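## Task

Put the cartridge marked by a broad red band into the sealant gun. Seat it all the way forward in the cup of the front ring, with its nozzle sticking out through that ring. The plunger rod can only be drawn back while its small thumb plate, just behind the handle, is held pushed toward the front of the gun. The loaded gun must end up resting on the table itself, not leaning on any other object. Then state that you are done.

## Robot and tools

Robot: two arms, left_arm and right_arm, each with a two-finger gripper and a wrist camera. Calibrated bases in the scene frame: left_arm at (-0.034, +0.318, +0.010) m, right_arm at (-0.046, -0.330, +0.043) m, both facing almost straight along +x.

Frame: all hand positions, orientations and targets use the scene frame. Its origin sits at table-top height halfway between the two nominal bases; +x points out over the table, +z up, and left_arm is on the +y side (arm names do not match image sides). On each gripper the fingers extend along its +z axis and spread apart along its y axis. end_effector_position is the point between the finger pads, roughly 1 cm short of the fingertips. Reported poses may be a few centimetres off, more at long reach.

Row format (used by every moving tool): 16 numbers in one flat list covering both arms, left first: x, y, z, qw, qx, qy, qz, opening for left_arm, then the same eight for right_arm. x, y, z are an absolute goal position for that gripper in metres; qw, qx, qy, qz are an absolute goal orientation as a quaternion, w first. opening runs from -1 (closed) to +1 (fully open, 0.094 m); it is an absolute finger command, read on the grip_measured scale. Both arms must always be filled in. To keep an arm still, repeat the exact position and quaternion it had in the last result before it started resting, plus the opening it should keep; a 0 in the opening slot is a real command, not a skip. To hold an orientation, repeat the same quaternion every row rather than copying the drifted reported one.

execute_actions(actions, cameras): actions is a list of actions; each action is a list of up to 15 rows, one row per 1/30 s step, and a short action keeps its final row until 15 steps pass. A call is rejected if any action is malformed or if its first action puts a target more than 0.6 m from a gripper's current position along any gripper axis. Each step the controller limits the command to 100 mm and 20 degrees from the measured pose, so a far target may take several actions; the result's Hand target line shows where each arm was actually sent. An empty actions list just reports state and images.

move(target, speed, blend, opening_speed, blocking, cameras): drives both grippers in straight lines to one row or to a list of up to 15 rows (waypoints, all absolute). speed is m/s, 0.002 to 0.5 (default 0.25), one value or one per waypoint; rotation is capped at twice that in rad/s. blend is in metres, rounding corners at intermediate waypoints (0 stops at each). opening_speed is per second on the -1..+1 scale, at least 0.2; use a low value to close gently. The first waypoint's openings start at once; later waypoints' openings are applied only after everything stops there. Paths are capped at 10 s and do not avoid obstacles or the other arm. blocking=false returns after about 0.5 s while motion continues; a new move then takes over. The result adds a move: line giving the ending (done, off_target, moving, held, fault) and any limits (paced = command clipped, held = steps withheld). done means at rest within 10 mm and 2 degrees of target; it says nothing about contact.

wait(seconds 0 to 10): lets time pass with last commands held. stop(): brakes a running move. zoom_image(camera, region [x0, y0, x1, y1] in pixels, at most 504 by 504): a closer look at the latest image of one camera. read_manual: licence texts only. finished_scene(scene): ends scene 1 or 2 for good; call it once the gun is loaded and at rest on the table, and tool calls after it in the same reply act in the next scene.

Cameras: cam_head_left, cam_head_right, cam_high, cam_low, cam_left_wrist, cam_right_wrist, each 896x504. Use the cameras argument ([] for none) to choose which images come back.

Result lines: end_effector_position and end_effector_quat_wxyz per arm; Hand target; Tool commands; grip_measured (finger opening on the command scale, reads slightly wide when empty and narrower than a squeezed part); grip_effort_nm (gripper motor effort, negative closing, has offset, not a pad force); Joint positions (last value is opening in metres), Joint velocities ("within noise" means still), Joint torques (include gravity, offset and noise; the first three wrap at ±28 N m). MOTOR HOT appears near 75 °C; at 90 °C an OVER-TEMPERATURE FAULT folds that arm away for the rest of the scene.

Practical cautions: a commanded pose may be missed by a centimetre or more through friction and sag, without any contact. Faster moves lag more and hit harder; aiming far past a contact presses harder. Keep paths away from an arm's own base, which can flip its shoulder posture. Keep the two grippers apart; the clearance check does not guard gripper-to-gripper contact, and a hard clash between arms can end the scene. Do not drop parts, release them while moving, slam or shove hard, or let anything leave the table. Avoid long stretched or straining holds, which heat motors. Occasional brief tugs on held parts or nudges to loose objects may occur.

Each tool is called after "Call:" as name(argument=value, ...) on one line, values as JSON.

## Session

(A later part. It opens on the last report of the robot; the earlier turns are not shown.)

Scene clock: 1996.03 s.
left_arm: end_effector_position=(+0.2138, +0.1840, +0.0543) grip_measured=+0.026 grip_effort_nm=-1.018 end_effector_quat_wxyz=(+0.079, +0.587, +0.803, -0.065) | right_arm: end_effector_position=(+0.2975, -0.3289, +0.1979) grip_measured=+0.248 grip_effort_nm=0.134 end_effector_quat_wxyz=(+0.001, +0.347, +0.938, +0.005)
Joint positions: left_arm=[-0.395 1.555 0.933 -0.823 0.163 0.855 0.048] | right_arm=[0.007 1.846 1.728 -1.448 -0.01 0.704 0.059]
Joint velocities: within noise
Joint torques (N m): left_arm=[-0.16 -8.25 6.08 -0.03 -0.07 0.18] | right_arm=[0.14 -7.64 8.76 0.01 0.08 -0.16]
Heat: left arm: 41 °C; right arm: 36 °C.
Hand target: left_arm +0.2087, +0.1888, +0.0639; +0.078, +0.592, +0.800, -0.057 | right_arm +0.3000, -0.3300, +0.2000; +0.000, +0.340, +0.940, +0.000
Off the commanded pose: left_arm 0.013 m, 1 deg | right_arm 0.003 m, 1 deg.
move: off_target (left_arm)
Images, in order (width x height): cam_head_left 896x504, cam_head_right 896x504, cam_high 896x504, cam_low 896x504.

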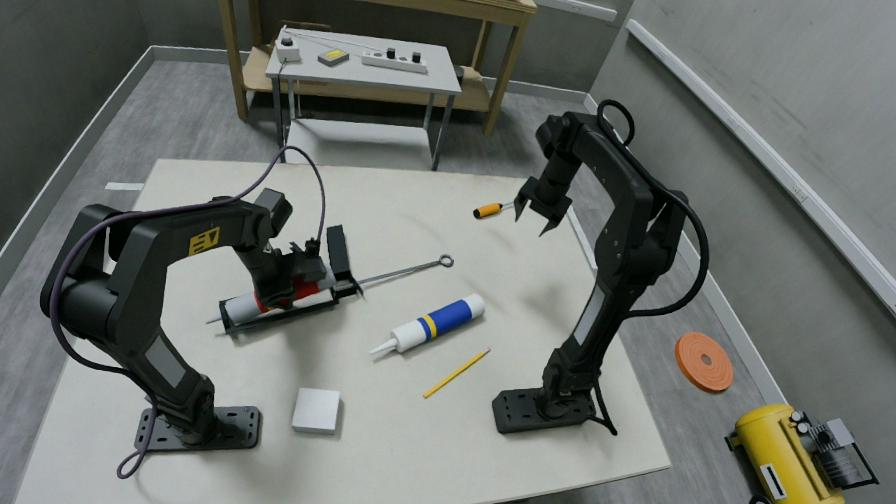

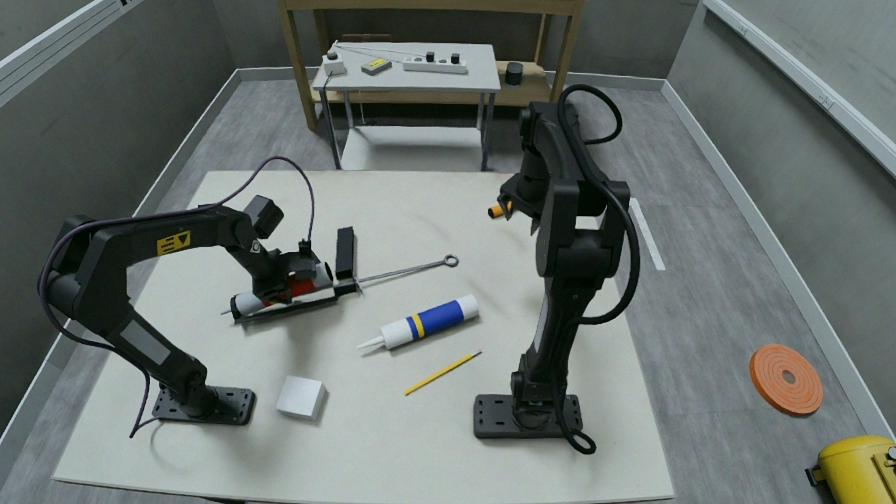

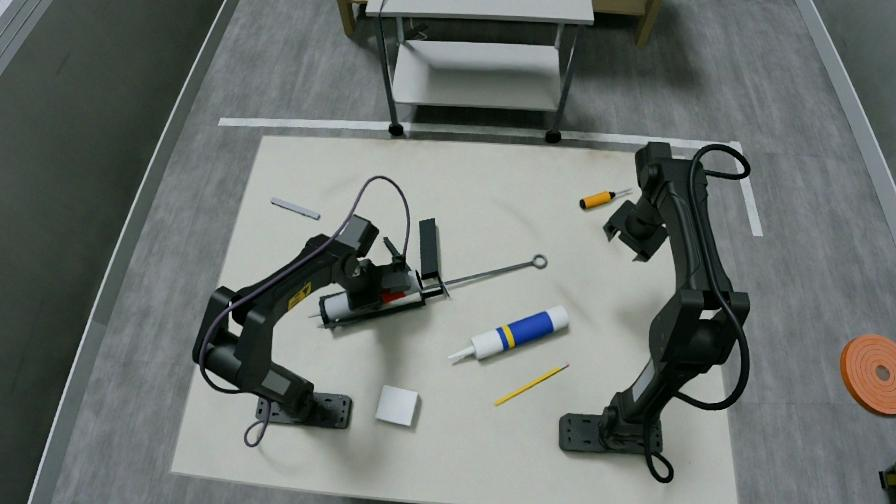

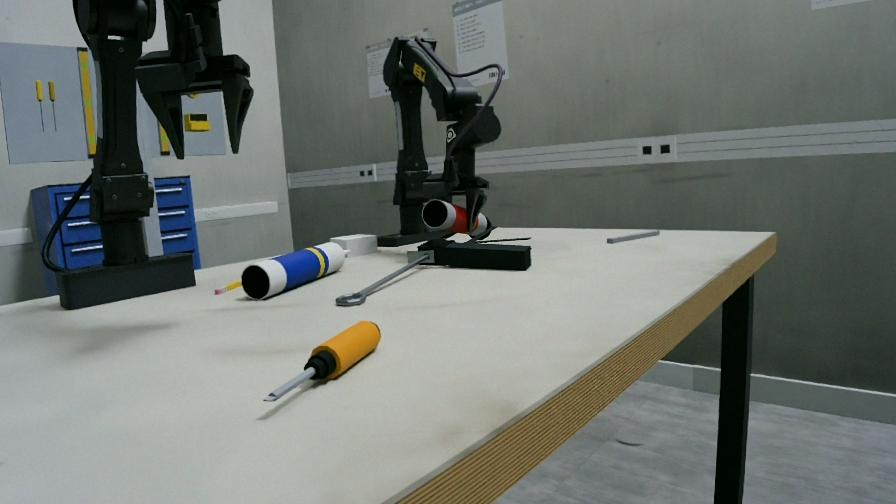

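Call:
move(target=[0.2110,0.1835,0.0530,0.0610,0.5930,0.8014,-0.0452,-0.13,0.30,-0.33,0.20,0,0.34,0.9404,0,0.25], speed=0.03, cameras=["cam_head_left","cam_head_right","cam_high","cam_low"])

Call:
zoom_image(camera="cam_high", region=[300, 230, 460, 330])

Call:
zoom_image(camera="cam_head_right", region=[220, 220, 380, 320])

Call:
zoom_image(camera="cam_head_right", region=[215, 280, 285, 330])

Call:
zoom_image(camera="cam_low", region=[400, 190, 500, 260])

Scene clock: 2059.17 s.
left_arm: end_effector_position=(+0.2102, +0.1830, +0.0485) grip_measured=+0.026 grip_effort_nm=-1.018 end_effector_quat_wxyz=(+0.064, +0.598, +0.797, -0.051) | right_arm: end_effector_position=(+0.2975, -0.3289, +0.1979) grip_measured=+0.248 grip_effort_nm=0.129 end_effector_quat_wxyz=(+0.001, +0.347, +0.938, +0.005)
Joint positions: left_arm=[-0.425 1.573 0.933 -0.826 0.128 0.854 0.048] | right_arm=[0.007 1.846 1.728 -1.448 -0.01 0.704 0.059]
Joint velocities: within noise
Joint torques (N m): left_arm=[-0.57 -5.56 6.94 0.13 -0.06 -0.18] | right_arm=[0.13 -7.64 8.75 0.01 0.08 -0.17]
Heat: left arm: 38 °C; right arm: 36 °C.
Hand target: left_arm +0.2107, +0.1837, +0.0529; +0.060, +0.593, +0.801, -0.046 | right_arm +0.3000, -0.3300, +0.2000; +0.000, +0.340, +0.940, +0.000
Off the commanded pose: left_arm 0.005 m, 1 deg | right_arm 0.003 m, 1 deg.
move: done
Images, in order (width x height): cam_head_left 896x504, cam_head_right 896x504, cam_high 896x504, cam_low 896x504.

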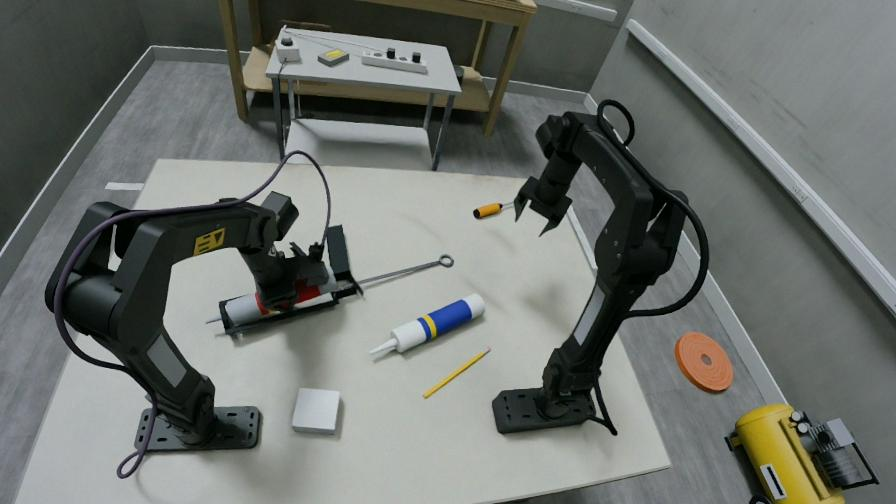

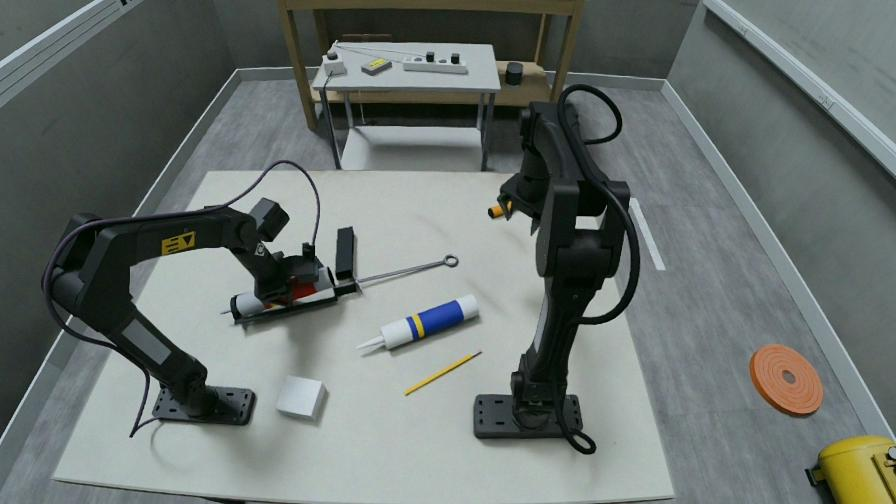

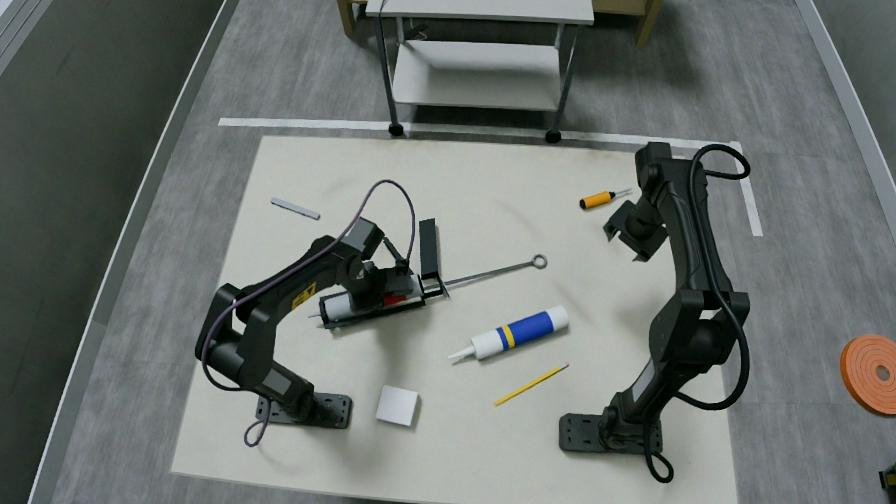

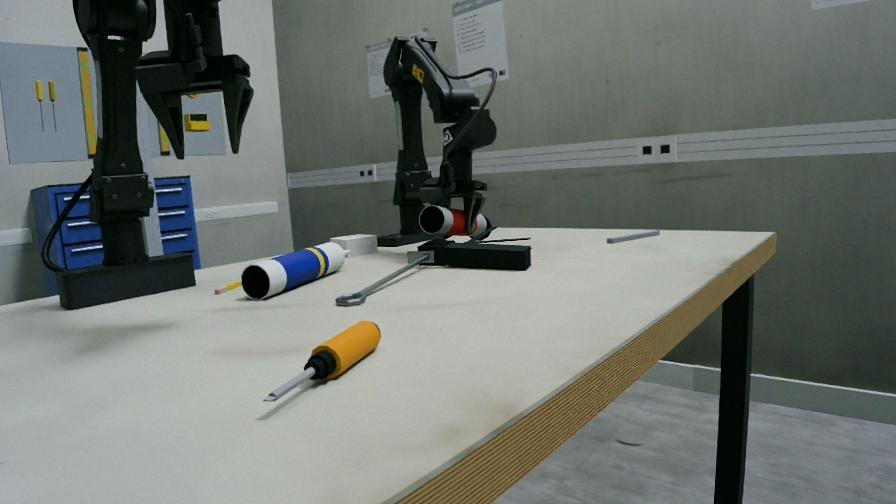

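Scaled by 3.150 from the camera's 896x504 image, which has a finer 1280x720 frame.

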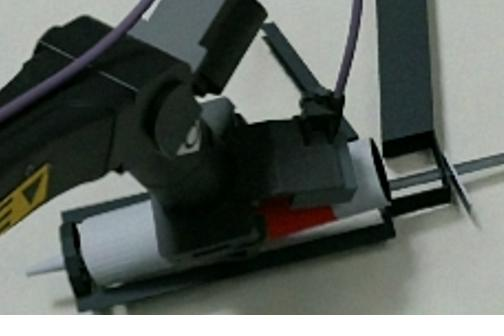

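Scaled by 3.150 from the camera's 896x504 image, which has a finer 1280x720 frame.

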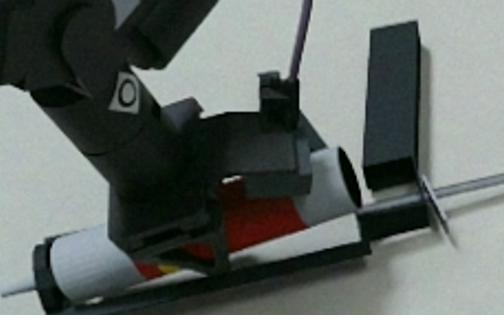

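Scaled by 7.200 from the camera's 896x504 image, which has a finer 1280x720 frame.

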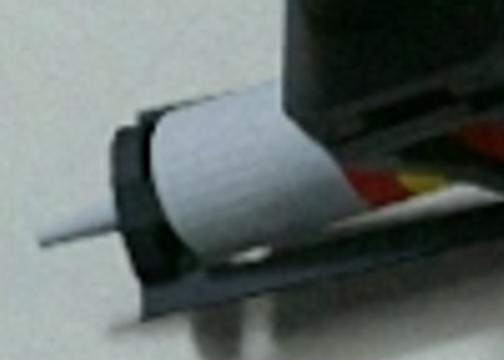

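Scaled by 5.040 from the camera's 896x504 image, which has a finer 1280x720 frame.

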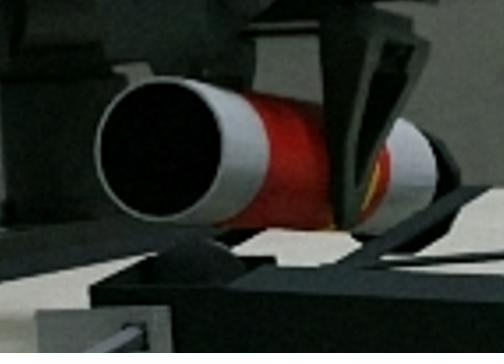

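Call:
move(target=[0.2080,0.1955,0.0505,0.0526,0.5935,0.8022,-0.0389,-0.13,0.30,-0.33,0.20,0,0.34,0.9404,0,0.25], speed=0.03, cameras=["cam_head_left","cam_head_right","cam_high","cam_low"])

Call:
zoom_image(camera="cam_high", region=[300, 230, 460, 330])

Call:
zoom_image(camera="cam_head_right", region=[220, 220, 380, 320])

Call:
zoom_image(camera="cam_head_right", region=[215, 280, 285, 330])

Call:
zoom_image(camera="cam_low", region=[400, 190, 500, 260])

Scene clock: 2093.60 s.
left_arm: end_effector_position=(+0.2101, +0.1885, +0.0463) grip_measured=+0.026 grip_effort_nm=-1.018 end_effector_quat_wxyz=(+0.060, +0.593, +0.802, -0.047) | right_arm: end_effector_position=(+0.2975, -0.3289, +0.1979) grip_measured=+0.248 grip_effort_nm=0.139 end_effector_quat_wxyz=(+0.001, +0.347, +0.938, +0.005)
Joint positions: left_arm=[-0.413 1.573 0.925 -0.826 0.118 0.852 0.048] | right_arm=[0.007 1.846 1.728 -1.448 -0.01 0.704 0.059]
Joint velocities: within noise
Joint torques (N m): left_arm=[0.64 -6.31 5.98 0.04 -0.13 0.11] | right_arm=[0.13 -7.64 8.76 0.01 0.08 -0.16]
Heat: left arm: 35 °C; right arm: 36 °C.
Hand target: left_arm +0.2081, +0.1955, +0.0504; +0.053, +0.593, +0.803, -0.039 | right_arm +0.3000, -0.3300, +0.2000; +0.000, +0.340, +0.940, +0.000
Off the commanded pose: left_arm 0.008 m, 1 deg | right_arm 0.003 m, 1 deg.
move: done
Images, in order (width x height): cam_head_left 896x504, cam_head_right 896x504, cam_high 896x504, cam_low 896x504.

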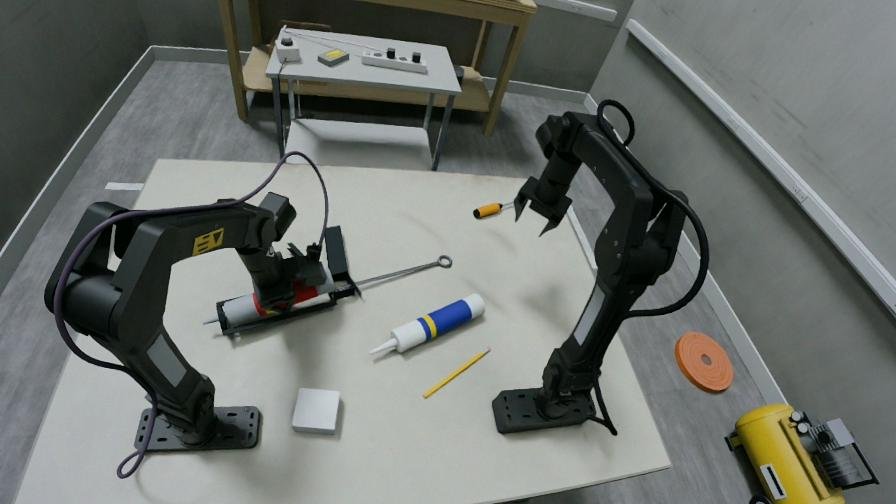

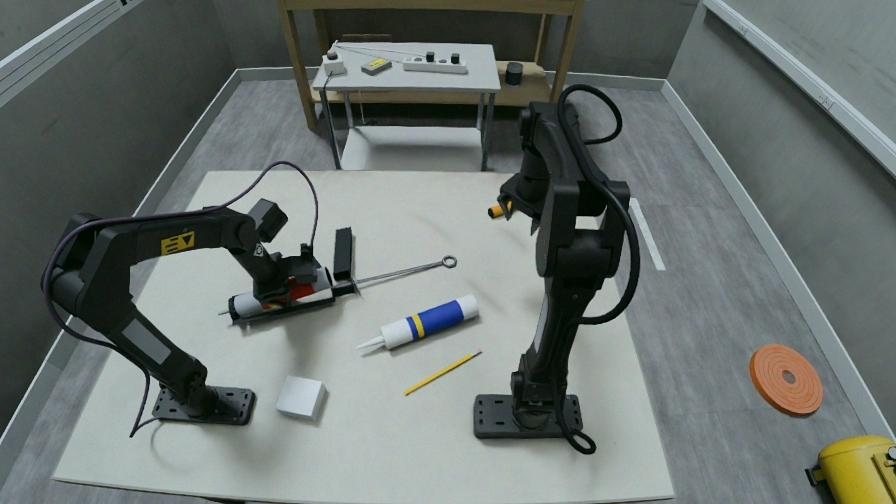

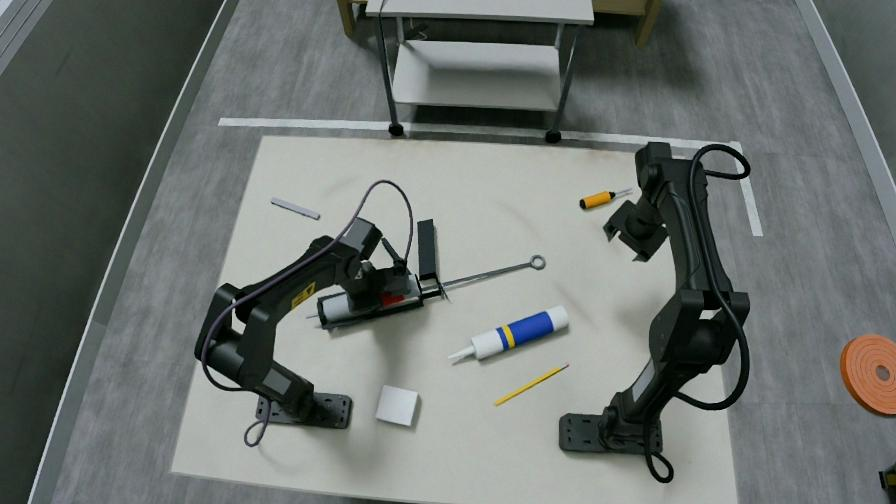

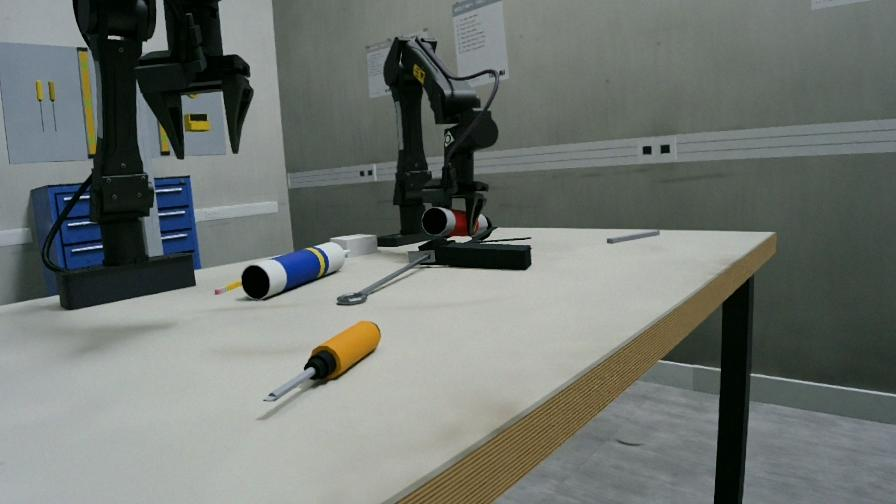

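Scaled by 3.150 from the camera's 896x504 image, which has a finer 1280x720 frame.

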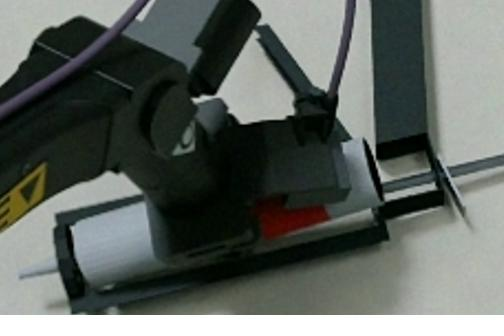

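Scaled by 3.150 from the camera's 896x504 image, which has a finer 1280x720 frame.

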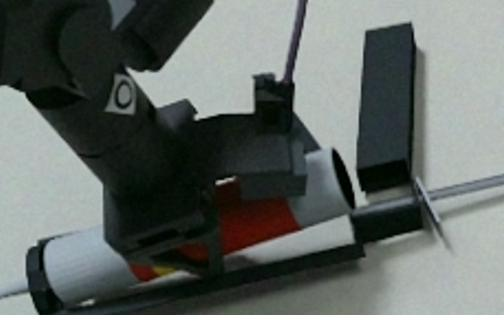

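Scaled by 7.200 from the camera's 896x504 image, which has a finer 1280x720 frame.

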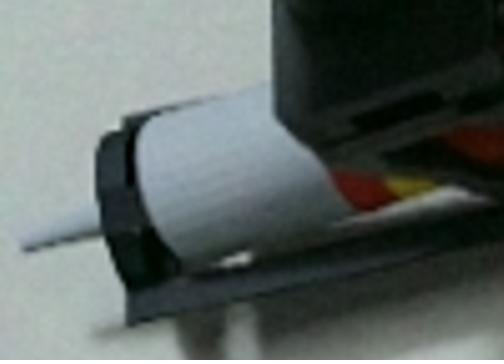

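Scaled by 5.040 from the camera's 896x504 image, which has a finer 1280x720 frame.

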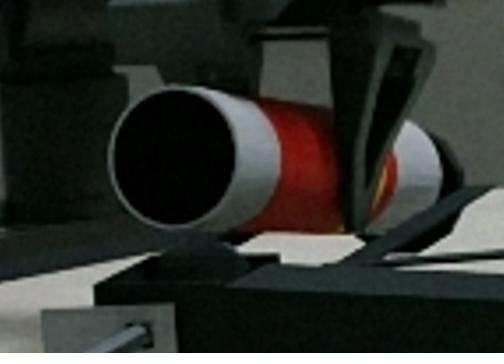

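Call:
zoom_image(camera="cam_high", region=[300, 290, 350, 335])

Call:
zoom_image(camera="cam_head_right", region=[215, 285, 265, 330])

Call:
zoom_image(camera="cam_head_left", region=[205, 290, 255, 335])

Call:
zoom_image(camera="cam_low", region=[460, 200, 510, 245])

Scaled by 10.080 from the camera's 896x504 image, which has a finer 1280x720 frame.

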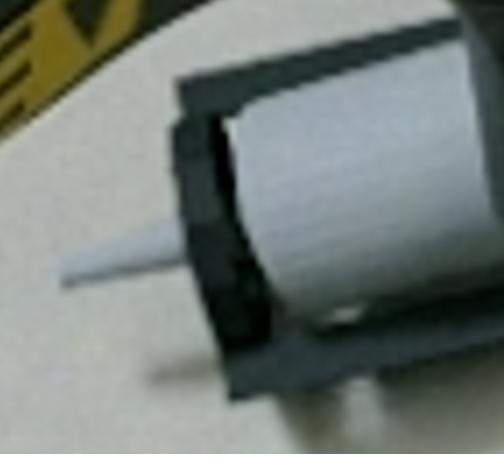

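Scaled by 10.080 from the camera's 896x504 image, which has a finer 1280x720 frame.

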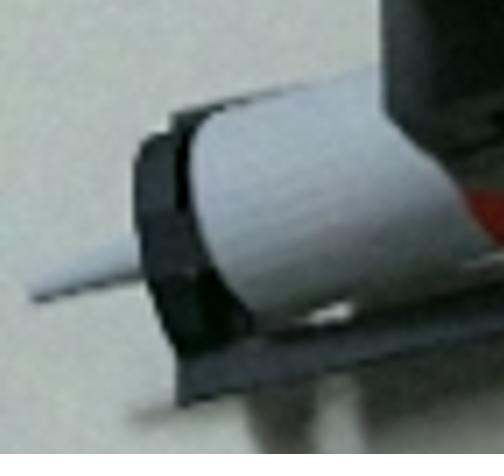

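Scaled by 10.080 from the camera's 896x504 image, which has a finer 1280x720 frame.

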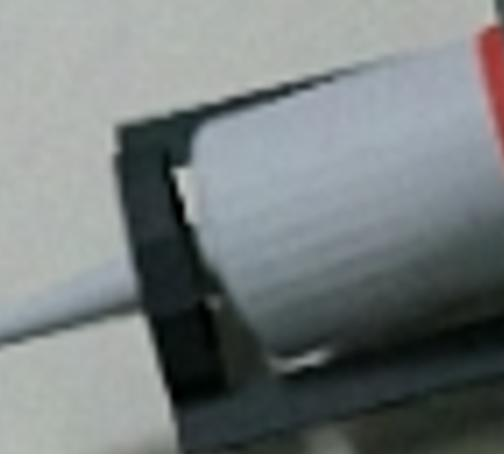

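Scaled by 10.080 from the camera's 896x504 image, which has a finer 1280x720 frame.

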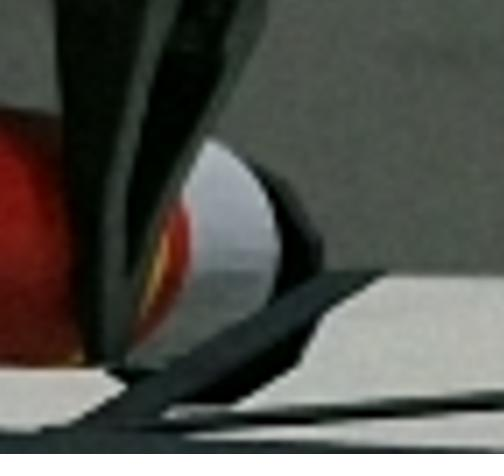

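Call:
zoom_image(camera="cam_high", region=[400, 260, 450, 305])

Call:
zoom_image(camera="cam_head_right", region=[310, 255, 360, 300])

Call:
zoom_image(camera="cam_head_left", region=[310, 255, 360, 300])

Call:
zoom_image(camera="cam_low", region=[415, 205, 465, 250])

Scaled by 10.080 from the camera's 896x504 image, which has a finer 1280x720 frame.

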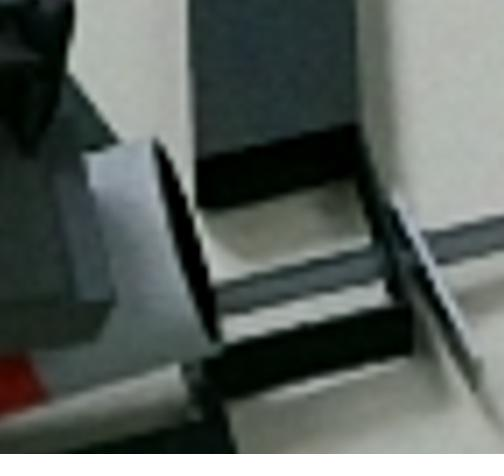

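Scaled by 10.080 from the camera's 896x504 image, which has a finer 1280x720 frame.

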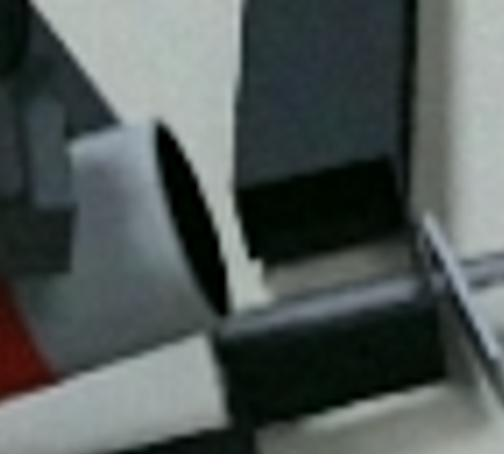

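Scaled by 10.080 from the camera's 896x504 image, which has a finer 1280x720 frame.

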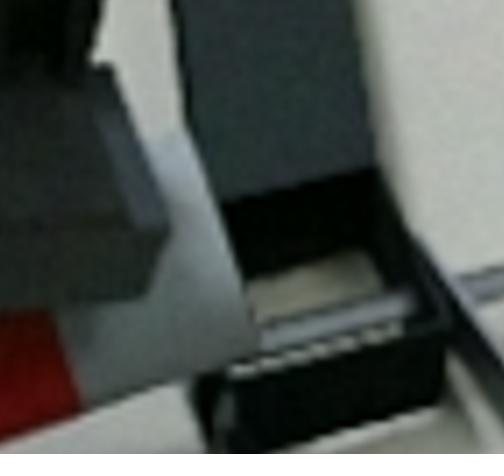

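Scaled by 10.080 from the camera's 896x504 image, which has a finer 1280x720 frame.

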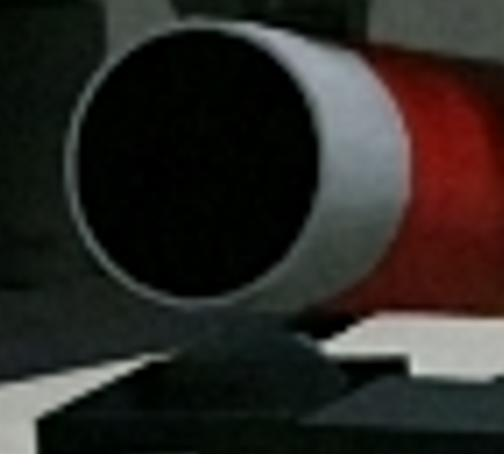

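Call:
move(target=[[0.2105,0.1880,0.0490,0.0720,0.5925,0.8010,-0.0533,-0.13,0.30,-0.33,0.20,0,0.34,0.9404,0,0.25],[0.2070,0.1980,0.0475,0.0700,0.5926,0.8010,-0.0518,-0.13,0.30,-0.33,0.20,0,0.34,0.9404,0,0.25]], speed=0.03, cameras=["cam_head_left","cam_head_right","cam_high","cam_low"])

Call:
zoom_image(camera="cam_high", region=[290, 290, 340, 335])

Call:
zoom_image(camera="cam_head_right", region=[205, 285, 255, 330])

Call:
zoom_image(camera="cam_head_left", region=[195, 290, 245, 335])

Call:
zoom_image(camera="cam_low", region=[415, 190, 515, 260])

Scene clock: 2209.30 s.
left_arm: end_effector_position=(+0.2060, +0.1933, +0.0404) grip_measured=+0.026 grip_effort_nm=-1.023 end_effector_quat_wxyz=(+0.058, +0.590, +0.803, -0.061) | right_arm: end_effector_position=(+0.2975, -0.3289, +0.1979) grip_measured=+0.248 grip_effort_nm=0.129 end_effector_quat_wxyz=(+0.001, +0.347, +0.938, +0.005)
Joint positions: left_arm=[-0.384 1.573 0.898 -0.812 0.148 0.875 0.048] | right_arm=[0.007 1.846 1.728 -1.448 -0.01 0.704 0.059]
Joint velocities: within noise
Joint torques (N m): left_arm=[0.85 -8.2 4.71 0.3 0.06 0.18] | right_arm=[0.14 -7.64 8.76 0.01 0.08 -0.16]
Heat: left arm: 34 °C; right arm: 35 °C.
Hand target: left_arm +0.2069, +0.1961, +0.0477; +0.072, +0.592, +0.800, -0.056 | right_arm +0.3000, -0.3300, +0.2000; +0.000, +0.340, +0.940, +0.000
Off the commanded pose: left_arm 0.009 m, 2 deg | right_arm 0.003 m, 1 deg.
move: done
Images, in order (width x height): cam_head_left 896x504, cam_head_right 896x504, cam_high 896x504, cam_low 896x504.

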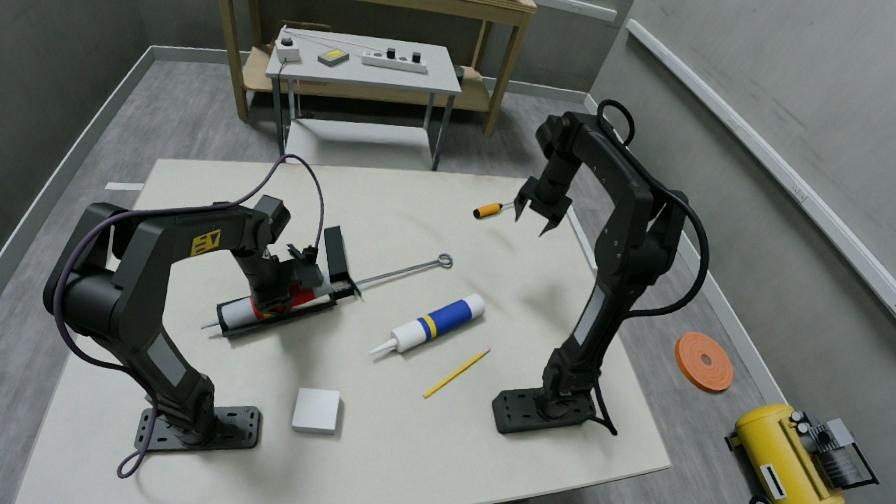

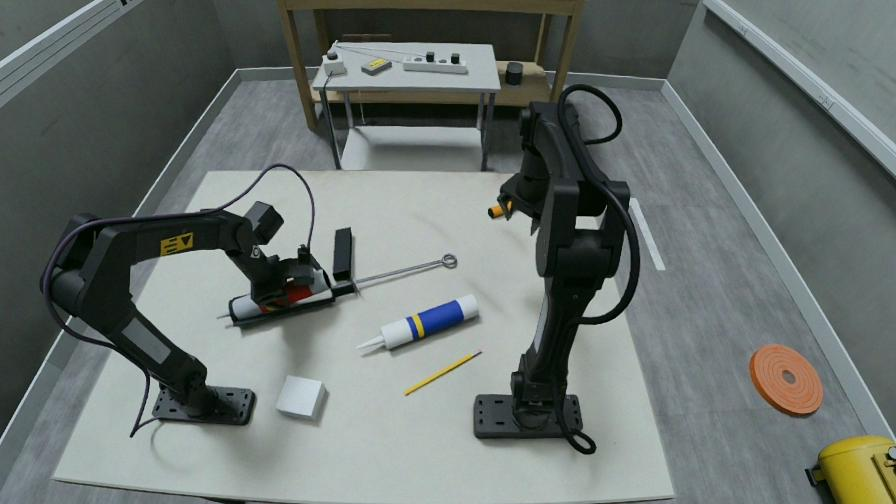

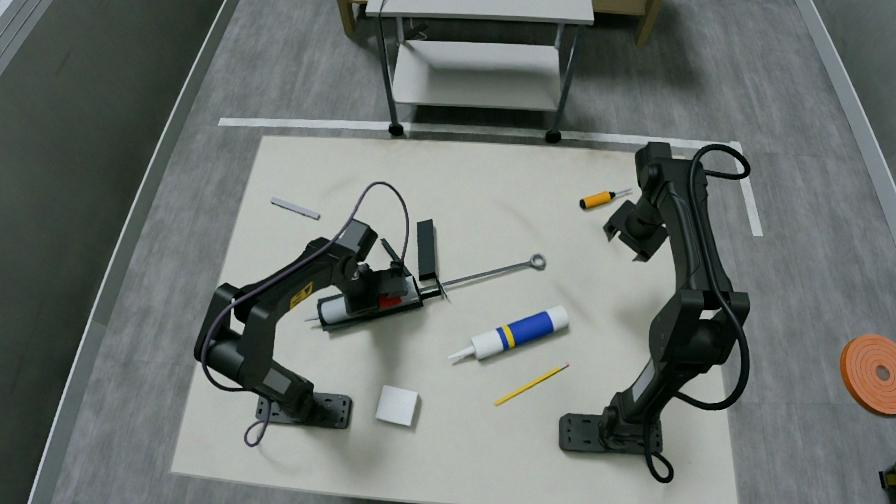

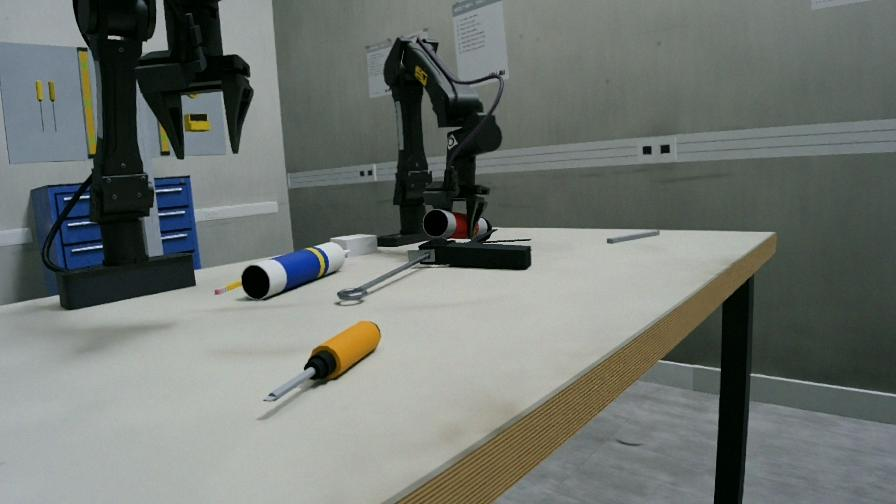

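Scaled by 10.080 from the camera's 896x504 image, which has a finer 1280x720 frame.

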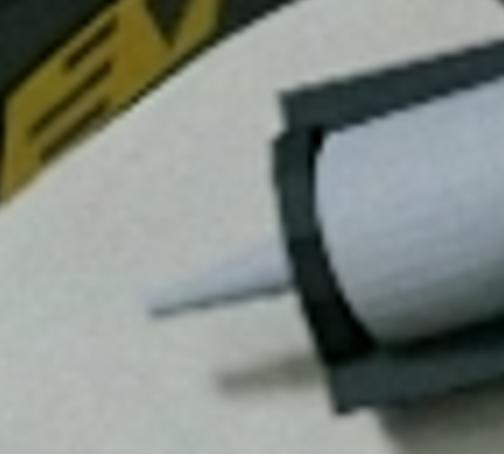

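Scaled by 10.080 from the camera's 896x504 image, which has a finer 1280x720 frame.

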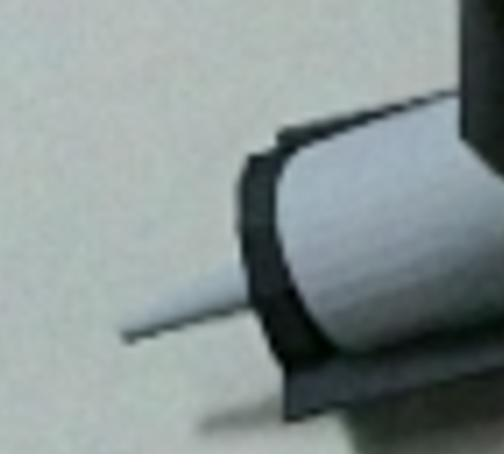

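Scaled by 10.080 from the camera's 896x504 image, which has a finer 1280x720 frame.

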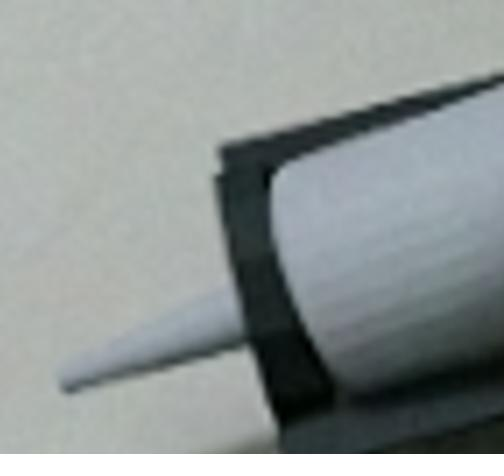

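Scaled by 5.040 from the camera's 896x504 image, which has a finer 1280x720 frame.

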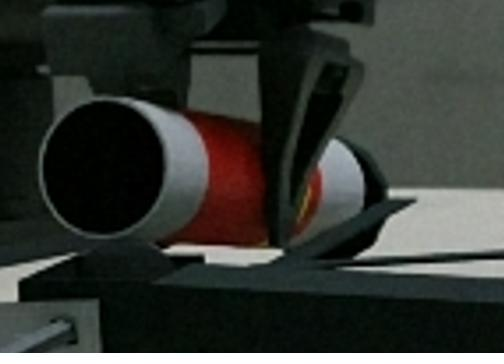

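Call:
zoom_image(camera="cam_high", region=[395, 260, 445, 305])

Call:
zoom_image(camera="cam_head_right", region=[305, 255, 355, 300])

Call:
zoom_image(camera="cam_head_left", region=[305, 255, 355, 300])

Call:
zoom_image(camera="cam_low", region=[415, 205, 465, 250])

Scaled by 10.080 from the camera's 896x504 image, which has a finer 1280x720 frame.

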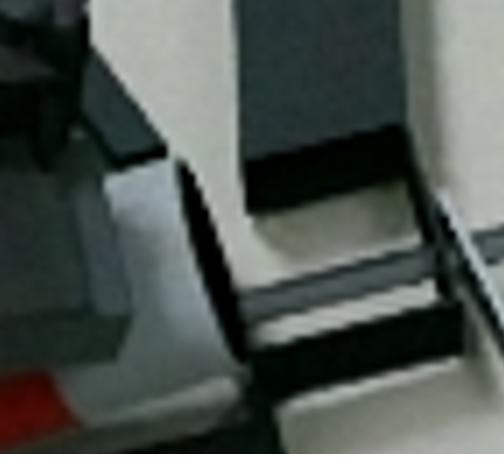

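Scaled by 10.080 from the camera's 896x504 image, which has a finer 1280x720 frame.

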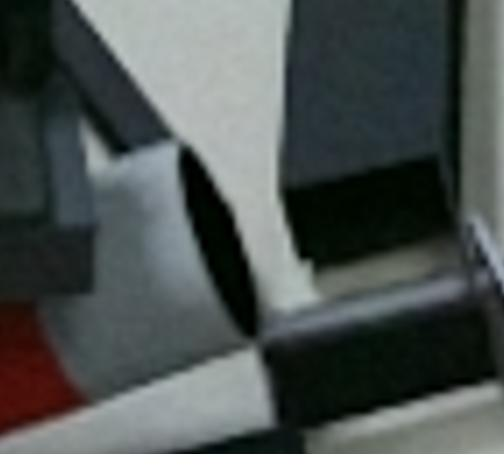

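Scaled by 10.080 from the camera's 896x504 image, which has a finer 1280x720 frame.

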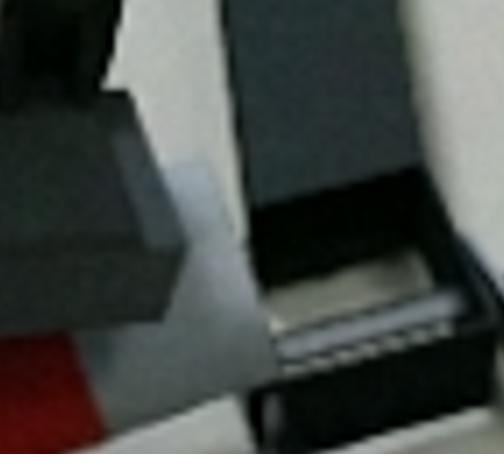

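Scaled by 10.080 from the camera's 896x504 image, which has a finer 1280x720 frame.

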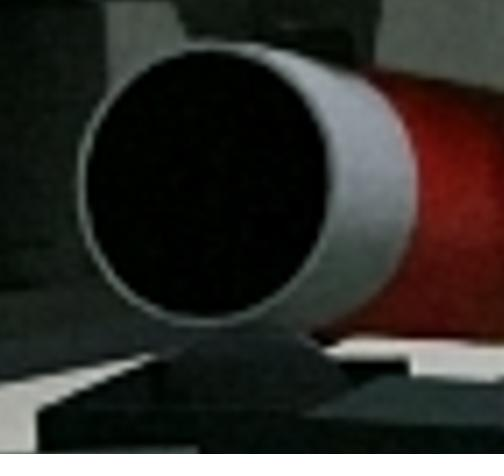

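Call:
move(target=[0.2035,0.2070,0.0490,0.0680,0.5926,0.8010,-0.0503,-0.13,0.30,-0.33,0.20,0,0.34,0.9404,0,0.25], speed=0.03, cameras=["cam_head_left","cam_head_right","cam_high","cam_low"])

Call:
zoom_image(camera="cam_high", region=[290, 250, 450, 350])

Call:
zoom_image(camera="cam_head_right", region=[205, 285, 255, 330])

Call:
zoom_image(camera="cam_head_right", region=[305, 255, 355, 300])

Call:
zoom_image(camera="cam_low", region=[415, 190, 515, 260])

Scene clock: 2246.60 s.
left_arm: end_effector_position=(+0.2049, +0.2001, +0.0405) grip_measured=+0.026 grip_effort_nm=-1.023 end_effector_quat_wxyz=(+0.062, +0.593, +0.801, -0.060) | right_arm: end_effector_position=(+0.2975, -0.3289, +0.1979) grip_measured=+0.248 grip_effort_nm=0.134 end_effector_quat_wxyz=(+0.001, +0.347, +0.938, +0.005)
Joint positions: left_arm=[-0.361 1.553 0.878 -0.808 0.149 0.905 0.048] | right_arm=[0.007 1.846 1.728 -1.448 -0.01 0.704 0.059]
Joint velocities: within noise
Joint torques (N m): left_arm=[1.1 -8.14 5.15 0.09 -0.03 0.11] | right_arm=[0.13 -7.64 8.75 0.01 0.07 -0.16]
Heat: left arm: 35 °C; right arm: 35 °C.
Hand target: left_arm +0.2038, +0.2067, +0.0484; +0.068, +0.593, +0.801, -0.050 | right_arm +0.3000, -0.3300, +0.2000; +0.000, +0.340, +0.940, +0.000
Off the commanded pose: left_arm 0.011 m, 1 deg | right_arm 0.003 m, 1 deg.
move: off_target (left_arm)
Images, in order (width x height): cam_head_left 896x504, cam_head_right 896x504, cam_high 896x504, cam_low 896x504.

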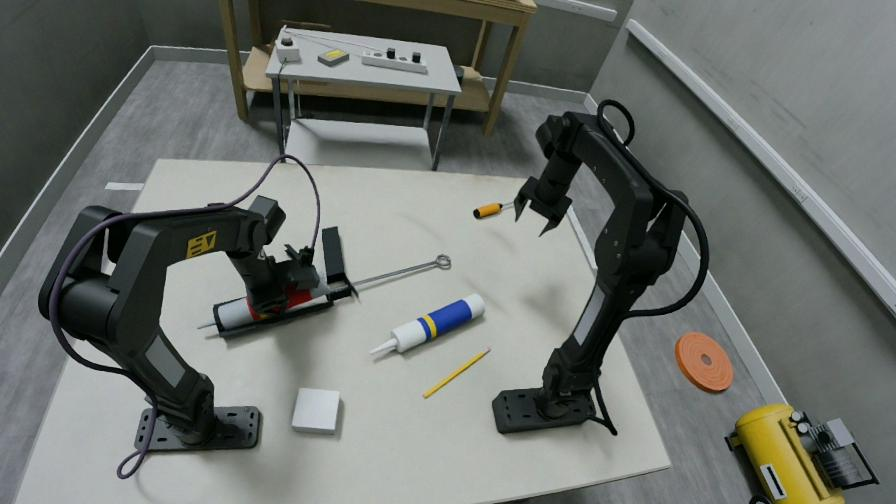

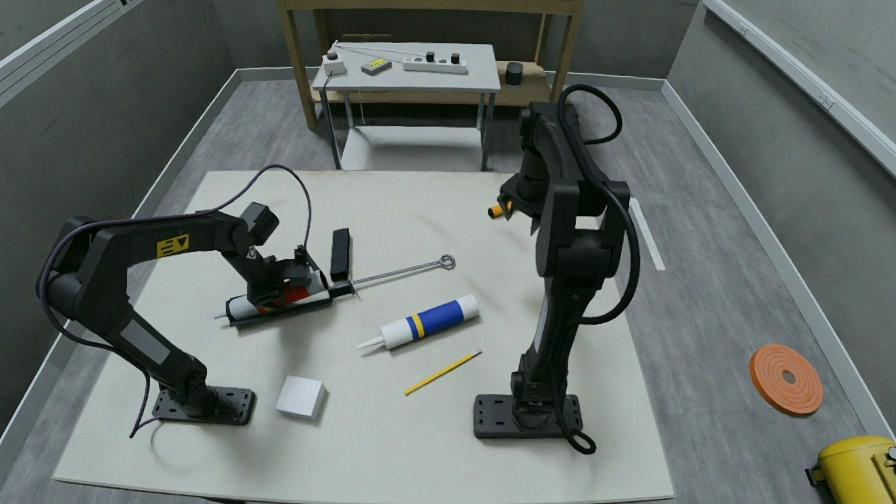

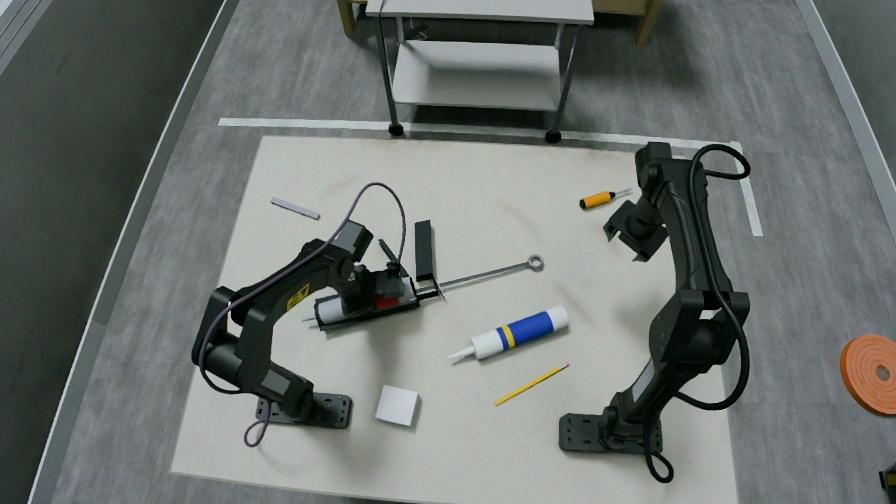

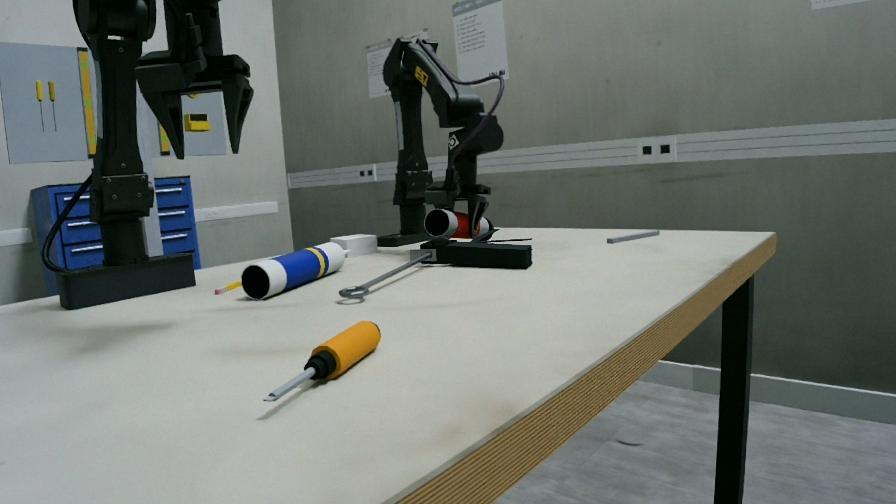

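Scaled by 3.150 from the camera's 896x504 image, which has a finer 1280x720 frame.

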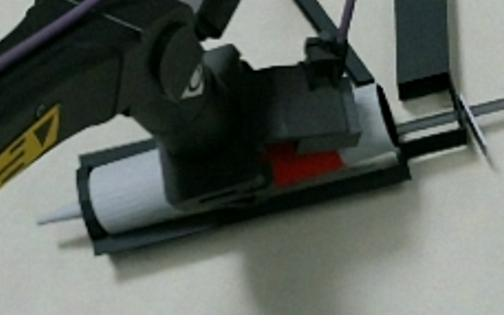

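Scaled by 10.080 from the camera's 896x504 image, which has a finer 1280x720 frame.

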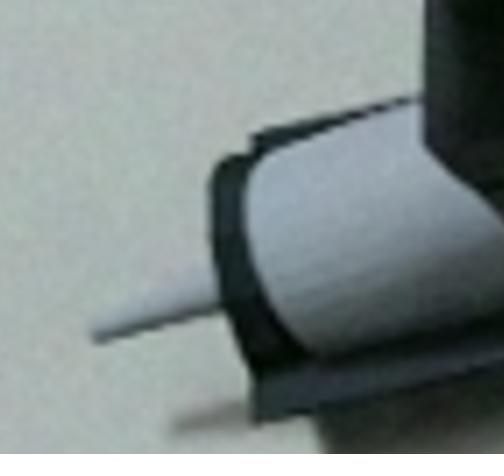

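Scaled by 10.080 from the camera's 896x504 image, which has a finer 1280x720 frame.

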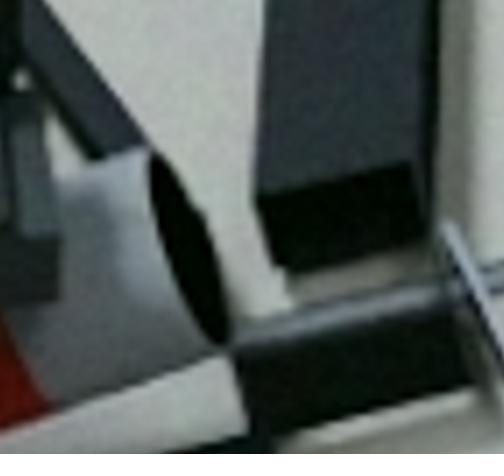

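Scaled by 5.040 from the camera's 896x504 image, which has a finer 1280x720 frame.

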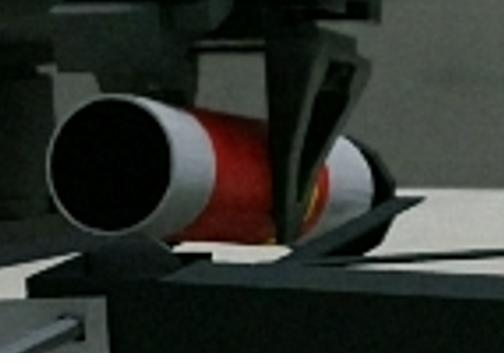

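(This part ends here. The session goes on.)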